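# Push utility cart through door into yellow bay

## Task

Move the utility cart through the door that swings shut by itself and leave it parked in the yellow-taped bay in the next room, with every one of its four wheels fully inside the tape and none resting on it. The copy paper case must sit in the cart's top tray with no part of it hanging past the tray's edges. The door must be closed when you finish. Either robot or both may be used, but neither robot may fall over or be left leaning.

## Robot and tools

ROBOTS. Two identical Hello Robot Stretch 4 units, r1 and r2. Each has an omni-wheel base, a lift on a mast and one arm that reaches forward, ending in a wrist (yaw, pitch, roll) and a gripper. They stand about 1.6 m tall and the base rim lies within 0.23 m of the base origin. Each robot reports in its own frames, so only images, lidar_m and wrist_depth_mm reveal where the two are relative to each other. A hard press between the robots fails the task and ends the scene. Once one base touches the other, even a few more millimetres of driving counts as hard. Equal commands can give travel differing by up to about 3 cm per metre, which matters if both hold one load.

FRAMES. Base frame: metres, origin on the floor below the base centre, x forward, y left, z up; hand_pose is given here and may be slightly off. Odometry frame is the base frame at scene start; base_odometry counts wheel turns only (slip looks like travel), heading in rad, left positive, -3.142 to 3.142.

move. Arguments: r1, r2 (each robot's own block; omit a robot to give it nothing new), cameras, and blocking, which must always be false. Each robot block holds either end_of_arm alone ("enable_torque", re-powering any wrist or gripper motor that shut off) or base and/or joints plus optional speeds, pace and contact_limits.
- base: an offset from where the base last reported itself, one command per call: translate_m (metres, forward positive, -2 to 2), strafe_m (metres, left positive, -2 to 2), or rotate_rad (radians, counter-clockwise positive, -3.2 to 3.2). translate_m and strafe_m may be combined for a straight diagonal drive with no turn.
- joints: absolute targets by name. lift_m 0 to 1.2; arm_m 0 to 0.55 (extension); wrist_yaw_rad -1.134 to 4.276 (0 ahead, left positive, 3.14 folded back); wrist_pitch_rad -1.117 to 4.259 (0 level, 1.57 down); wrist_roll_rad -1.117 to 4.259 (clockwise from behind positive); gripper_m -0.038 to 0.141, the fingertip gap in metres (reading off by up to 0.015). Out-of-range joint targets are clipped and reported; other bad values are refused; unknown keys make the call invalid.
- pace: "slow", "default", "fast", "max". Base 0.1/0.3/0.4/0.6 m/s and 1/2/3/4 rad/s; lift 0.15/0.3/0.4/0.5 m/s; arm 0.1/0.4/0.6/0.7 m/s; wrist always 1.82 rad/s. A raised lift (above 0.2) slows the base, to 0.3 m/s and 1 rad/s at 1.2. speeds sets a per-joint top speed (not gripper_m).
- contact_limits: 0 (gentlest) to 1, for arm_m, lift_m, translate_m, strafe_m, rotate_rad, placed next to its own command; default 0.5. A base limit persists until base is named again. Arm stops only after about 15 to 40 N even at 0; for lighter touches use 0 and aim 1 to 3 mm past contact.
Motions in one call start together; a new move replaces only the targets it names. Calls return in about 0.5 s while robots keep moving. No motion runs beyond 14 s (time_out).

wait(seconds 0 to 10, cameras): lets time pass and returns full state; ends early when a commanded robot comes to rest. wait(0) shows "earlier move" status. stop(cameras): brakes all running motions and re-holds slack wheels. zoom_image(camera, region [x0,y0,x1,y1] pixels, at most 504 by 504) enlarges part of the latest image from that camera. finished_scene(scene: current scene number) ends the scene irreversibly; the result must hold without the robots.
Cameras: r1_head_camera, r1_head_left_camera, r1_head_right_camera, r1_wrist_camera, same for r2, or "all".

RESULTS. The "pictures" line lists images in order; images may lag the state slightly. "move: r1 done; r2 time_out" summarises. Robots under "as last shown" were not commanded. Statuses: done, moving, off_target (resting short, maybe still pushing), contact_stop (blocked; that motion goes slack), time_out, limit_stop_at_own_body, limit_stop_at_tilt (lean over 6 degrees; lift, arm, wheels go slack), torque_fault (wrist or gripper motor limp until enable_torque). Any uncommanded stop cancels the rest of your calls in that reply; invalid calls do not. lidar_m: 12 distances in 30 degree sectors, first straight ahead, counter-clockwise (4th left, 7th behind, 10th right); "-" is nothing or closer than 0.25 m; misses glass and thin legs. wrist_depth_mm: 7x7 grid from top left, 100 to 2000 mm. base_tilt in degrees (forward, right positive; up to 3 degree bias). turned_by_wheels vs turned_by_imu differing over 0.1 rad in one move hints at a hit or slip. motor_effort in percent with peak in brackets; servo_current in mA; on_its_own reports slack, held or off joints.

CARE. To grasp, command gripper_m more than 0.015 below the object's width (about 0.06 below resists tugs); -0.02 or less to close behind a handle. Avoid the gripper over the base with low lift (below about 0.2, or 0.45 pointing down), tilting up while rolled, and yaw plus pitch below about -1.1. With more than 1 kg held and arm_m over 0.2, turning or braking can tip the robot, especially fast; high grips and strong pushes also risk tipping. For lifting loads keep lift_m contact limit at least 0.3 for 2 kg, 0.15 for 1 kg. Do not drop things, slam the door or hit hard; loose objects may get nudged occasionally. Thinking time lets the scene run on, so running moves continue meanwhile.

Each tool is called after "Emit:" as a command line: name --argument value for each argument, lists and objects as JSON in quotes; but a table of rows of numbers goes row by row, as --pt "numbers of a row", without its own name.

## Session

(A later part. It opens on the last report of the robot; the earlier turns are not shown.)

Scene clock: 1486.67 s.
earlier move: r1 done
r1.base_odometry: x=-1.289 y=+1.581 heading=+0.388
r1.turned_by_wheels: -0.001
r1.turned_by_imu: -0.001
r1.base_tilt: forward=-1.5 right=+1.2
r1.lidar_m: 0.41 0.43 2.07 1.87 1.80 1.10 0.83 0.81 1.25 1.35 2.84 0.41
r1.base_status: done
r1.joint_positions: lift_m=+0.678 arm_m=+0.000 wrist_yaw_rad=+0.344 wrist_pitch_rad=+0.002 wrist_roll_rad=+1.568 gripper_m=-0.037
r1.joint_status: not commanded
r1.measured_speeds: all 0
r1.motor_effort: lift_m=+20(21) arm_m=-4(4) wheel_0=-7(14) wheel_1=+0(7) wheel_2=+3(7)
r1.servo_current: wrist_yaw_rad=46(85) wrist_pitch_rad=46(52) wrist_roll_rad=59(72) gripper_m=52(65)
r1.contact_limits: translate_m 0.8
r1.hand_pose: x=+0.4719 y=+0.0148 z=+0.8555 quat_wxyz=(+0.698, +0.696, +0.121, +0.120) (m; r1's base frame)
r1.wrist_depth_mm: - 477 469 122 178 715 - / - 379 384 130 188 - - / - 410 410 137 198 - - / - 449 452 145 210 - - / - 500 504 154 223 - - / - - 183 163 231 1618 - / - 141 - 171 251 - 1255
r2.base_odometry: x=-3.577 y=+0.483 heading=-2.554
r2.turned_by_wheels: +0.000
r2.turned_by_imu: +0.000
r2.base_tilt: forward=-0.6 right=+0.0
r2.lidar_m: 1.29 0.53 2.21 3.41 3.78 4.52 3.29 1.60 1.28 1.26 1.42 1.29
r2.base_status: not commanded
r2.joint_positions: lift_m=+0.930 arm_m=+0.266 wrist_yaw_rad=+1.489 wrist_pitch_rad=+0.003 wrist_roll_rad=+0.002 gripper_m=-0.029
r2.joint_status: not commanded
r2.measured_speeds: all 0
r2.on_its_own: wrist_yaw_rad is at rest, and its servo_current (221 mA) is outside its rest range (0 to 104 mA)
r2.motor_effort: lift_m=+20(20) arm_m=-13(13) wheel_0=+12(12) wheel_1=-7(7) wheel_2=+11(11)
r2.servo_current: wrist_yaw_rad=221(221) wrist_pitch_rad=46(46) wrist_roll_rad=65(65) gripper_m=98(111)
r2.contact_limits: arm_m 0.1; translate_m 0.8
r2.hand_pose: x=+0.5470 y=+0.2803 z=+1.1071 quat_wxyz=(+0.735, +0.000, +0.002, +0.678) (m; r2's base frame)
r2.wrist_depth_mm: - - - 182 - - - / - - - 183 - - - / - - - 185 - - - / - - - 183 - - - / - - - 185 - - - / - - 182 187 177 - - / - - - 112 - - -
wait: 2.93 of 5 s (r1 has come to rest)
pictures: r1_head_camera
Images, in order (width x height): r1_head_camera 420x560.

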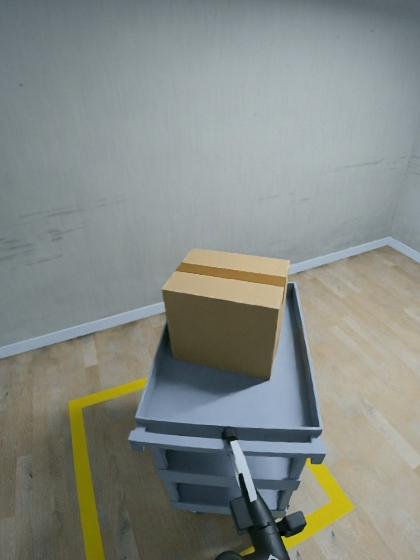

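Emit:
move --blocking false --cameras '[]' --r1 '{"joints":{"gripper_m":0.13}}'

Emit:
wait --seconds 2 --cameras '[]'

Emit:
move --blocking false --cameras '[]' --r1 '{"base":{"translate_m":-0.02,"strafe_m":-0.15},"joints":{"wrist_yaw_rad":0.2},"pace":"slow"}'

Emit:
wait --seconds 4 --cameras '["r1_wrist_camera","r1_head_camera"]'

Scene clock: 1497.57 s.
move: r1 moving
r1.base_odometry: x=-1.289 y=+1.581 heading=+0.388
r1.turned_by_wheels: +0.000
r1.turned_by_imu: +0.000
r1.base_tilt: forward=-1.6 right=+1.3
r1.lidar_m: 0.40 0.42 2.08 1.86 1.82 1.09 0.85 0.81 1.26 1.35 2.82 0.41
r1.base_status: not commanded
r1.joint_positions: lift_m=+0.678 arm_m=+0.000 wrist_yaw_rad=+0.344 wrist_pitch_rad=+0.002 wrist_roll_rad=+1.568 gripper_m=-0.012
r1.joint_status: gripper_m moving
r1.measured_speeds: translate_m=-0.001 strafe_m=+0.000 rotate_rad=+0.000 lift_m=+0.000 arm_m=+0.000 wrist_yaw_rad=+0.000 wrist_pitch_rad=+0.000 wrist_roll_rad=+0.000
r1.motor_effort: lift_m=+20(21) arm_m=-3(4) wheel_0=-6(7) wheel_1=+0(0) wheel_2=+1(3)
r1.servo_current: wrist_yaw_rad=72(72) wrist_pitch_rad=46(52) wrist_roll_rad=52(59) gripper_m=59(72)
r1.contact_limits: translate_m 0.8
r1.hand_pose: x=+0.4719 y=+0.0148 z=+0.8555 quat_wxyz=(+0.698, +0.696, +0.121, +0.120) (m; r1's base frame)
r1.wrist_depth_mm: - 477 466 123 179 715 - / - 384 377 131 190 - - / - 413 413 139 200 - - / - 452 455 147 212 - - / - 500 508 156 226 - - / - - 185 165 235 1661 - / - 135 - 173 165 - 1255
r2.base_odometry: x=-3.577 y=+0.483 heading=-2.554
r2.turned_by_wheels: +0.000
r2.turned_by_imu: +0.000
r2.base_tilt: forward=-0.6 right=+0.0
r2.lidar_m: 1.28 0.53 2.23 3.40 3.77 4.54 3.30 1.62 1.29 1.27 1.40 1.31
r2.base_status: not commanded
r2.joint_positions: lift_m=+0.930 arm_m=+0.266 wrist_yaw_rad=+1.489 wrist_pitch_rad=+0.003 wrist_roll_rad=+0.002 gripper_m=-0.029
r2.joint_status: not commanded
r2.measured_speeds: all 0
r2.motor_effort: lift_m=+20(20) arm_m=-13(13) wheel_0=+12(12) wheel_1=-7(7) wheel_2=+11(11)
r2.servo_current: wrist_yaw_rad=208(221) wrist_pitch_rad=46(52) wrist_roll_rad=52(52) gripper_m=104(111)
r2.contact_limits: arm_m 0.1; translate_m 0.8
r2.hand_pose: x=+0.5470 y=+0.2803 z=+1.1071 quat_wxyz=(+0.735, +0.000, +0.002, +0.678) (m; r2's base frame)
r2.wrist_depth_mm: - - - 182 - - - / - - - 183 - - - / - - - 185 - - - / - - - 184 - - - / - - - 185 - - - / - - 182 186 178 - - / - - - 112 - - -
pictures: none
No camera images: "cameras" was empty.

Scene clock: 1499.47 s.
earlier move: r1 done
r1.base_odometry: x=-1.289 y=+1.581 heading=+0.388
r1.turned_by_wheels: +0.000
r1.turned_by_imu: +0.000
r1.base_tilt: forward=-1.6 right=+1.3
r1.lidar_m: 0.42 0.44 2.06 1.88 1.81 1.12 0.86 0.81 1.27 1.32 2.85 0.41
r1.base_status: not commanded
r1.joint_positions: lift_m=+0.678 arm_m=+0.000 wrist_yaw_rad=+0.344 wrist_pitch_rad=+0.002 wrist_roll_rad=+1.568 gripper_m=+0.130
r1.joint_status: all done
r1.measured_speeds: all 0
r1.motor_effort: lift_m=+20(21) arm_m=+4(4) wheel_0=-4(7) wheel_1=+0(0) wheel_2=-1(3)
r1.servo_current: wrist_yaw_rad=52(78) wrist_pitch_rad=46(52) wrist_roll_rad=39(65) gripper_m=39(111)
r1.contact_limits: translate_m 0.8
r1.hand_pose: x=+0.4719 y=+0.0149 z=+0.8555 quat_wxyz=(+0.698, +0.696, +0.122, +0.120) (m; r1's base frame)
r1.wrist_depth_mm: - 477 466 124 180 715 - / - 384 382 131 191 - - / - 413 415 140 201 - - / - 455 455 148 213 - - / - 504 508 158 228 - - / - - 191 169 236 1708 - / - 132 - 177 172 - 1255
r2.base_odometry: x=-3.577 y=+0.483 heading=-2.554
r2.turned_by_wheels: +0.000
r2.turned_by_imu: +0.000
r2.base_tilt: forward=-0.7 right=+0.0
r2.lidar_m: 1.27 0.52 2.25 3.41 3.76 4.50 3.31 1.62 1.30 1.27 1.41 1.32
r2.base_status: not commanded
r2.joint_positions: lift_m=+0.930 arm_m=+0.266 wrist_yaw_rad=+1.489 wrist_pitch_rad=+0.003 wrist_roll_rad=+0.002 gripper_m=-0.029
r2.joint_status: not commanded
r2.measured_speeds: all 0
r2.on_its_own: wrist_yaw_rad is at rest, and its servo_current (202 mA) is outside its rest range (0 to 104 mA)
r2.motor_effort: lift_m=+20(20) arm_m=-13(13) wheel_0=+12(13) wheel_1=-7(7) wheel_2=+11(12)
r2.servo_current: wrist_yaw_rad=202(221) wrist_pitch_rad=39(52) wrist_roll_rad=46(59) gripper_m=104(111)
r2.contact_limits: arm_m 0.1; translate_m 0.8
r2.hand_pose: x=+0.5470 y=+0.2803 z=+1.1071 quat_wxyz=(+0.735, +0.000, +0.002, +0.678) (m; r2's base frame)
r2.wrist_depth_mm: - - - 182 - - - / - - - 182 - - - / - - - 186 - - - / - - - 183 - - - / - - - 185 - - - / - - 182 186 177 - - / - - - 112 - - -
wait: 1.90 of 2 s (r1 has come to rest)
pictures: none
No camera images: "cameras" was empty.

Scene clock: 1499.97 s.
move: r1 moving
r1.base_odometry: x=-1.286 y=+1.568 heading=+0.389
r1.turned_by_wheels: +0.001
r1.turned_by_imu: +0.001
r1.base_tilt: forward=-1.6 right=+1.2
r1.lidar_m: 0.42 0.41 2.09 1.87 1.82 1.08 0.83 0.80 1.27 1.34 2.83 0.42
r1.base_status: translate_m moving; strafe_m moving
r1.joint_positions: lift_m=+0.678 arm_m=+0.000 wrist_yaw_rad=+0.217 wrist_pitch_rad=+0.002 wrist_roll_rad=+1.568 gripper_m=+0.130
r1.joint_status: wrist_yaw_rad moving
r1.measured_speeds: translate_m=-0.006 strafe_m=-0.051 rotate_rad=-0.007 lift_m=+0.000 arm_m=+0.000 wrist_yaw_rad=-0.160 wrist_pitch_rad=+0.000 wrist_roll_rad=+0.000
r1.motor_effort: lift_m=+21(21) arm_m=+4(4) wheel_0=+14(14) wheel_1=-3(5) wheel_2=+1(5)
r1.servo_current: wrist_yaw_rad=117(267) wrist_pitch_rad=39(46) wrist_roll_rad=59(59) gripper_m=46(46)
r1.hand_pose: x=+0.4713 y=-0.0234 z=+0.8555 quat_wxyz=(+0.704, +0.702, +0.077, +0.076) (m; r1's base frame)
r1.wrist_depth_mm: - - - 191 196 741 - / - 415 442 145 204 788 - / - 413 410 151 211 - - / - 445 445 158 221 866 - / - 484 488 165 232 - - / - 535 517 173 237 - - / - 132 178 180 179 - -
r2.base_odometry: x=-3.577 y=+0.483 heading=-2.554
r2.turned_by_wheels: +0.000
r2.turned_by_imu: +0.000
r2.base_tilt: forward=-0.6 right=+0.0
r2.lidar_m: 1.26 0.53 2.25 3.40 3.75 4.53 3.32 1.60 1.29 1.27 1.41 1.31
r2.base_status: not commanded
r2.joint_positions: lift_m=+0.930 arm_m=+0.266 wrist_yaw_rad=+1.489 wrist_pitch_rad=+0.003 wrist_roll_rad=+0.002 gripper_m=-0.029
r2.joint_status: not commanded
r2.measured_speeds: all 0
r2.motor_effort: lift_m=+20(20) arm_m=-13(13) wheel_0=+12(12) wheel_1=-7(7) wheel_2=+11(11)
r2.servo_current: wrist_yaw_rad=208(208) wrist_pitch_rad=46(52) wrist_roll_rad=39(65) gripper_m=104(104)
r2.contact_limits: arm_m 0.1; translate_m 0.8
r2.hand_pose: x=+0.5470 y=+0.2803 z=+1.1071 quat_wxyz=(+0.735, +0.000, +0.002, +0.678) (m; r2's base frame)
r2.wrist_depth_mm: - - - 183 - - - / - - - 182 - - - / - - - 185 - - - / - - - 183 - - - / - - - 184 - - - / - - 182 186 178 - - / - - - 112 - - -
pictures: none
No camera images: "cameras" was empty.

Scene clock: 1502.20 s.
earlier move: r1 done
r1.base_odometry: x=-1.250 y=+1.435 heading=+0.389
r1.turned_by_wheels: +0.000
r1.turned_by_imu: -0.001
r1.base_tilt: forward=-1.6 right=+1.3
r1.lidar_m: 0.41 0.43 2.19 2.00 1.93 1.00 0.75 0.74 1.11 1.26 2.72 0.43
r1.base_status: done
r1.joint_positions: lift_m=+0.678 arm_m=+0.000 wrist_yaw_rad=+0.202 wrist_pitch_rad=+0.001 wrist_roll_rad=+1.569 gripper_m=+0.130
r1.joint_status: all done
r1.measured_speeds: all 0
r1.motor_effort: lift_m=+20(21) arm_m=+4(4) wheel_0=+4(14) wheel_1=-2(6) wheel_2=+2(5)
r1.servo_current: wrist_yaw_rad=59(267) wrist_pitch_rad=46(52) wrist_roll_rad=46(65) gripper_m=46(52)
r1.hand_pose: x=+0.4710 y=-0.0277 z=+0.8558 quat_wxyz=(+0.704, +0.703, +0.072, +0.071) (m; r1's base frame)
r1.wrist_depth_mm: - - - - - 1708 1229 / - - - - - 1756 1229 / - - - 179 247 248 248 / - 521 549 181 244 854 - / - 459 459 187 251 866 - / - 196 484 193 254 187 - / - 525 525 150 266 - -
r2.base_odometry: x=-3.577 y=+0.483 heading=-2.554
r2.turned_by_wheels: +0.000
r2.turned_by_imu: +0.000
r2.base_tilt: forward=-0.6 right=+0.0
r2.lidar_m: 1.27 0.52 2.23 3.41 3.74 4.53 3.29 1.61 1.27 1.27 1.43 1.30
r2.base_status: not commanded
r2.joint_positions: lift_m=+0.930 arm_m=+0.266 wrist_yaw_rad=+1.489 wrist_pitch_rad=+0.003 wrist_roll_rad=+0.002 gripper_m=-0.029
r2.joint_status: not commanded
r2.measured_speeds: all 0
r2.on_its_own: wrist_yaw_rad is at rest, and its servo_current (202 mA) is outside its rest range (0 to 104 mA)
r2.motor_effort: lift_m=+19(20) arm_m=-13(13) wheel_0=+12(12) wheel_1=-7(7) wheel_2=+11(11)
r2.servo_current: wrist_yaw_rad=202(221) wrist_pitch_rad=39(52) wrist_roll_rad=46(65) gripper_m=98(117)
r2.contact_limits: arm_m 0.1; translate_m 0.8
r2.hand_pose: x=+0.5470 y=+0.2803 z=+1.1071 quat_wxyz=(+0.735, +0.000, +0.002, +0.678) (m; r2's base frame)
r2.wrist_depth_mm: - - - 182 - - - / - - - 182 - - - / - - - 185 - - - / - - - 183 - - - / - - - 185 - - - / - - 182 187 177 - - / - - - 112 - - -
wait: 2.23 of 4 s (r1 has come to rest)
pictures: r1_head_camera, r1_wrist_camera
Images, in order (width x height): r1_head_camera 420x560, r1_wrist_camera 616x392.

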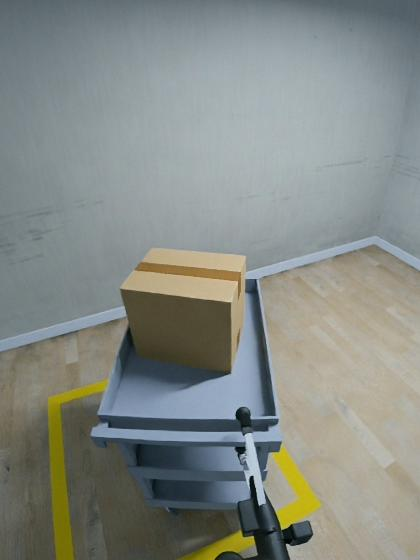

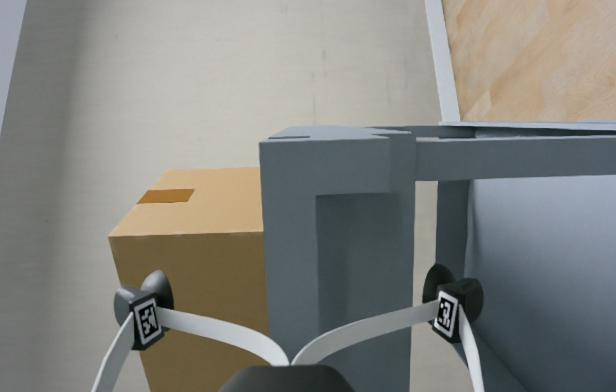

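Emit:
move --blocking false --cameras '[]' --r1 '{"joints":{"gripper_m":-0.038}}'

Emit:
wait --seconds 3 --cameras '[]'

Emit:
move --blocking false --cameras '[]' --r1 '{"base":{"translate_m":0.17},"pace":"slow","contact_limits":{"translate_m":0.8}}'

Emit:
wait --seconds 5 --cameras '["r1_head_camera"]'

Scene clock: 1506.63 s.
move: r1 moving
r1.base_odometry: x=-1.250 y=+1.435 heading=+0.389
r1.turned_by_wheels: +0.000
r1.turned_by_imu: +0.000
r1.base_tilt: forward=-1.6 right=+1.3
r1.lidar_m: 0.41 0.45 2.18 2.02 1.96 0.97 0.76 0.74 1.11 1.24 2.72 0.43
r1.base_status: not commanded
r1.joint_positions: lift_m=+0.678 arm_m=+0.000 wrist_yaw_rad=+0.202 wrist_pitch_rad=+0.001 wrist_roll_rad=+1.569 gripper_m=+0.117
r1.joint_status: gripper_m moving
r1.measured_speeds: all 0
r1.motor_effort: lift_m=+19(20) arm_m=+4(4) wheel_0=+4(4) wheel_1=-2(2) wheel_2=+2(3)
r1.servo_current: wrist_yaw_rad=52(52) wrist_pitch_rad=39(46) wrist_roll_rad=46(52) gripper_m=85(85)
r1.hand_pose: x=+0.4710 y=-0.0277 z=+0.8558 quat_wxyz=(+0.704, +0.703, +0.072, +0.071) (m; r1's base frame)
r1.wrist_depth_mm: - - - - - 1756 1205 / - - - - - 1756 1229 / - - - 179 246 248 249 / - 521 549 181 245 854 - / - 459 462 187 250 878 - / - 193 477 194 255 183 - / - 160 530 147 266 - -
r2.base_odometry: x=-3.577 y=+0.483 heading=-2.554
r2.turned_by_wheels: +0.000
r2.turned_by_imu: +0.000
r2.base_tilt: forward=-0.6 right=+0.1
r2.lidar_m: 1.29 0.53 2.23 3.41 3.75 4.50 3.30 1.61 1.28 1.27 1.39 1.29
r2.base_status: not commanded
r2.joint_positions: lift_m=+0.930 arm_m=+0.266 wrist_yaw_rad=+1.489 wrist_pitch_rad=+0.003 wrist_roll_rad=+0.002 gripper_m=-0.029
r2.joint_status: not commanded
r2.measured_speeds: all 0
r2.motor_effort: lift_m=+20(20) arm_m=-13(13) wheel_0=+12(12) wheel_1=-7(7) wheel_2=+11(11)
r2.servo_current: wrist_yaw_rad=221(221) wrist_pitch_rad=39(52) wrist_roll_rad=39(52) gripper_m=104(104)
r2.contact_limits: arm_m 0.1; translate_m 0.8
r2.hand_pose: x=+0.5470 y=+0.2803 z=+1.1071 quat_wxyz=(+0.735, +0.000, +0.002, +0.678) (m; r2's base frame)
r2.wrist_depth_mm: - - - 182 - - - / - - - 183 - - - / - - - 185 - - - / - - - 184 - - - / - - - 185 - - - / - - 182 186 178 - - / - - - 112 - - -
pictures: none
No camera images: "cameras" was empty.

Scene clock: 1508.53 s.
earlier move: r1 done
r1.base_odometry: x=-1.250 y=+1.435 heading=+0.388
r1.turned_by_wheels: +0.000
r1.turned_by_imu: +0.000
r1.base_tilt: forward=-1.6 right=+1.3
r1.lidar_m: 0.43 0.44 2.15 2.00 1.95 1.00 0.76 0.75 1.12 1.26 2.73 0.47
r1.base_status: not commanded
r1.joint_positions: lift_m=+0.678 arm_m=+0.000 wrist_yaw_rad=+0.202 wrist_pitch_rad=+0.001 wrist_roll_rad=+1.569 gripper_m=-0.036
r1.joint_status: all done
r1.measured_speeds: all 0
r1.motor_effort: lift_m=+19(20) arm_m=-4(4) wheel_0=+2(4) wheel_1=-2(2) wheel_2=+2(3)
r1.servo_current: wrist_yaw_rad=46(65) wrist_pitch_rad=39(52) wrist_roll_rad=59(65) gripper_m=104(241)
r1.hand_pose: x=+0.4710 y=-0.0277 z=+0.8558 quat_wxyz=(+0.704, +0.703, +0.072, +0.071) (m; r1's base frame)
r1.wrist_depth_mm: - - - - - 1756 1229 / - - - - - 1756 1229 / - - - 173 231 241 242 / - 496 521 176 240 878 - / - 459 459 183 248 878 - / - 484 196 189 180 - - / - 150 535 193 262 - -
r2.base_odometry: x=-3.577 y=+0.483 heading=-2.554
r2.turned_by_wheels: +0.000
r2.turned_by_imu: +0.000
r2.base_tilt: forward=-0.6 right=+0.1
r2.lidar_m: 1.26 0.54 2.23 3.41 3.78 4.53 3.29 1.60 1.27 1.26 1.41 1.27
r2.base_status: not commanded
r2.joint_positions: lift_m=+0.930 arm_m=+0.266 wrist_yaw_rad=+1.489 wrist_pitch_rad=+0.003 wrist_roll_rad=+0.002 gripper_m=-0.029
r2.joint_status: not commanded
r2.measured_speeds: all 0
r2.on_its_own: wrist_yaw_rad is at rest, and its servo_current (208 mA) is outside its rest range (0 to 104 mA)
r2.motor_effort: lift_m=+19(20) arm_m=-13(13) wheel_0=+12(12) wheel_1=-7(7) wheel_2=+11(11)
r2.servo_current: wrist_yaw_rad=208(221) wrist_pitch_rad=39(52) wrist_roll_rad=46(59) gripper_m=98(111)
r2.contact_limits: arm_m 0.1; translate_m 0.8
r2.hand_pose: x=+0.5470 y=+0.2803 z=+1.1071 quat_wxyz=(+0.735, +0.000, +0.002, +0.678) (m; r2's base frame)
r2.wrist_depth_mm: - - - 182 - - - / - - - 183 - - - / - - - 185 - - - / - - - 184 - - - / - - - 185 - - - / - - 181 186 178 - - / - - - 112 - - -
wait: 1.90 of 3 s (r1 has come to rest)
pictures: none
No camera images: "cameras" was empty.

Scene clock: 1509.03 s.
move: r1 moving
r1.base_odometry: x=-1.239 y=+1.440 heading=+0.389
r1.turned_by_wheels: +0.000
r1.turned_by_imu: +0.000
r1.base_tilt: forward=-1.6 right=+1.2
r1.lidar_m: 0.40 0.40 2.18 2.02 1.96 1.01 0.77 0.75 1.12 1.25 2.73 2.63
r1.base_status: translate_m moving
r1.joint_positions: lift_m=+0.678 arm_m=+0.000 wrist_yaw_rad=+0.202 wrist_pitch_rad=+0.001 wrist_roll_rad=+1.569 gripper_m=-0.037
r1.joint_status: not commanded
r1.measured_speeds: translate_m=+0.050 strafe_m=+0.000 rotate_rad=+0.000 lift_m=+0.000 arm_m=+0.000 wrist_yaw_rad=+0.000 wrist_pitch_rad=+0.000 wrist_roll_rad=+0.000
r1.motor_effort: lift_m=+19(20) arm_m=-1(4) wheel_0=+5(6) wheel_1=+3(6) wheel_2=-5(6)
r1.servo_current: wrist_yaw_rad=33(65) wrist_pitch_rad=39(46) wrist_roll_rad=65(65) gripper_m=85(117)
r1.contact_limits: translate_m 0.8
r1.hand_pose: x=+0.4710 y=-0.0277 z=+0.8558 quat_wxyz=(+0.704, +0.703, +0.072, +0.071) (m; r1's base frame)
r1.wrist_depth_mm: - - - - - 1756 1229 / - - - - - 1756 1229 / - - - 167 226 235 236 / - 500 530 171 234 798 - / - 445 452 176 240 866 - / - 477 193 182 182 - - / - 151 517 185 253 - -
r2.base_odometry: x=-3.577 y=+0.483 heading=-2.554
r2.turned_by_wheels: +0.000
r2.turned_by_imu: +0.000
r2.base_tilt: forward=-0.6 right=+0.0
r2.lidar_m: 1.27 0.51 2.22 3.42 3.73 4.52 3.30 1.60 1.29 1.25 1.41 1.29
r2.base_status: not commanded
r2.joint_positions: lift_m=+0.930 arm_m=+0.266 wrist_yaw_rad=+1.489 wrist_pitch_rad=+0.003 wrist_roll_rad=+0.002 gripper_m=-0.029
r2.joint_status: not commanded
r2.measured_speeds: all 0
r2.motor_effort: lift_m=+20(20) arm_m=-13(13) wheel_0=+12(12) wheel_1=-7(7) wheel_2=+11(11)
r2.servo_current: wrist_yaw_rad=208(215) wrist_pitch_rad=39(46) wrist_roll_rad=46(59) gripper_m=104(104)
r2.contact_limits: arm_m 0.1; translate_m 0.8
r2.hand_pose: x=+0.5470 y=+0.2803 z=+1.1071 quat_wxyz=(+0.735, +0.000, +0.002, +0.678) (m; r2's base frame)
r2.wrist_depth_mm: - - - 182 - - - / - - - 183 - - - / - - - 185 - - - / - - - 185 - - - / - - - 185 - - - / - - 182 187 177 - - / - - - 112 - - -
pictures: none
No camera images: "cameras" was empty.

Scene clock: 1511.53 s.
earlier move: r1 done
r1.base_odometry: x=-1.093 y=+1.500 heading=+0.389
r1.turned_by_wheels: +0.000
r1.turned_by_imu: +0.002
r1.base_tilt: forward=-1.6 right=+1.3
r1.lidar_m: 0.40 0.43 1.97 2.08 2.02 1.20 0.93 0.97 1.19 1.46 2.64 2.47
r1.base_status: done
r1.joint_positions: lift_m=+0.678 arm_m=+0.000 wrist_yaw_rad=+0.203 wrist_pitch_rad=+0.001 wrist_roll_rad=+1.569 gripper_m=-0.037
r1.joint_status: not commanded
r1.measured_speeds: all 0
r1.motor_effort: lift_m=+19(20) arm_m=+4(4) wheel_0=+8(11) wheel_1=+3(8) wheel_2=-1(15)
r1.servo_current: wrist_yaw_rad=46(72) wrist_pitch_rad=46(52) wrist_roll_rad=52(72) gripper_m=65(117)
r1.contact_limits: translate_m 0.8
r1.hand_pose: x=+0.4710 y=-0.0275 z=+0.8558 quat_wxyz=(+0.704, +0.703, +0.072, +0.071) (m; r1's base frame)
r1.wrist_depth_mm: - - - - - 1618 1229 / - - - - - 1537 1160 / - - 549 189 200 211 - / - 449 445 146 146 216 - / - 452 452 153 222 866 - / - 500 215 163 229 - - / - 141 554 170 250 - -
r2.base_odometry: x=-3.577 y=+0.483 heading=-2.554
r2.turned_by_wheels: +0.000
r2.turned_by_imu: +0.000
r2.base_tilt: forward=-0.7 right=+0.0
r2.lidar_m: 1.28 0.53 2.23 3.42 3.75 4.52 3.31 1.61 1.29 1.28 1.41 1.30
r2.base_status: not commanded
r2.joint_positions: lift_m=+0.930 arm_m=+0.266 wrist_yaw_rad=+1.489 wrist_pitch_rad=+0.003 wrist_roll_rad=+0.002 gripper_m=-0.029
r2.joint_status: not commanded
r2.measured_speeds: all 0
r2.on_its_own: wrist_yaw_rad is at rest, and its servo_current (195 mA) is outside its rest range (0 to 104 mA)
r2.motor_effort: lift_m=+20(20) arm_m=-13(13) wheel_0=+11(12) wheel_1=-7(7) wheel_2=+11(12)
r2.servo_current: wrist_yaw_rad=195(221) wrist_pitch_rad=46(52) wrist_roll_rad=59(59) gripper_m=104(111)
r2.contact_limits: arm_m 0.1; translate_m 0.8
r2.hand_pose: x=+0.5470 y=+0.2803 z=+1.1071 quat_wxyz=(+0.735, +0.000, +0.002, +0.678) (m; r2's base frame)
r2.wrist_depth_mm: - - - 182 - - - / - - - 183 - - - / - - - 185 - - - / - - - 185 - - - / - - - 185 - - - / - - 182 187 178 - - / - - - 112 - - -
wait: 2.50 of 5 s (r1 has come to rest)
pictures: r1_head_camera
Images, in order (width x height): r1_head_camera 420x560.

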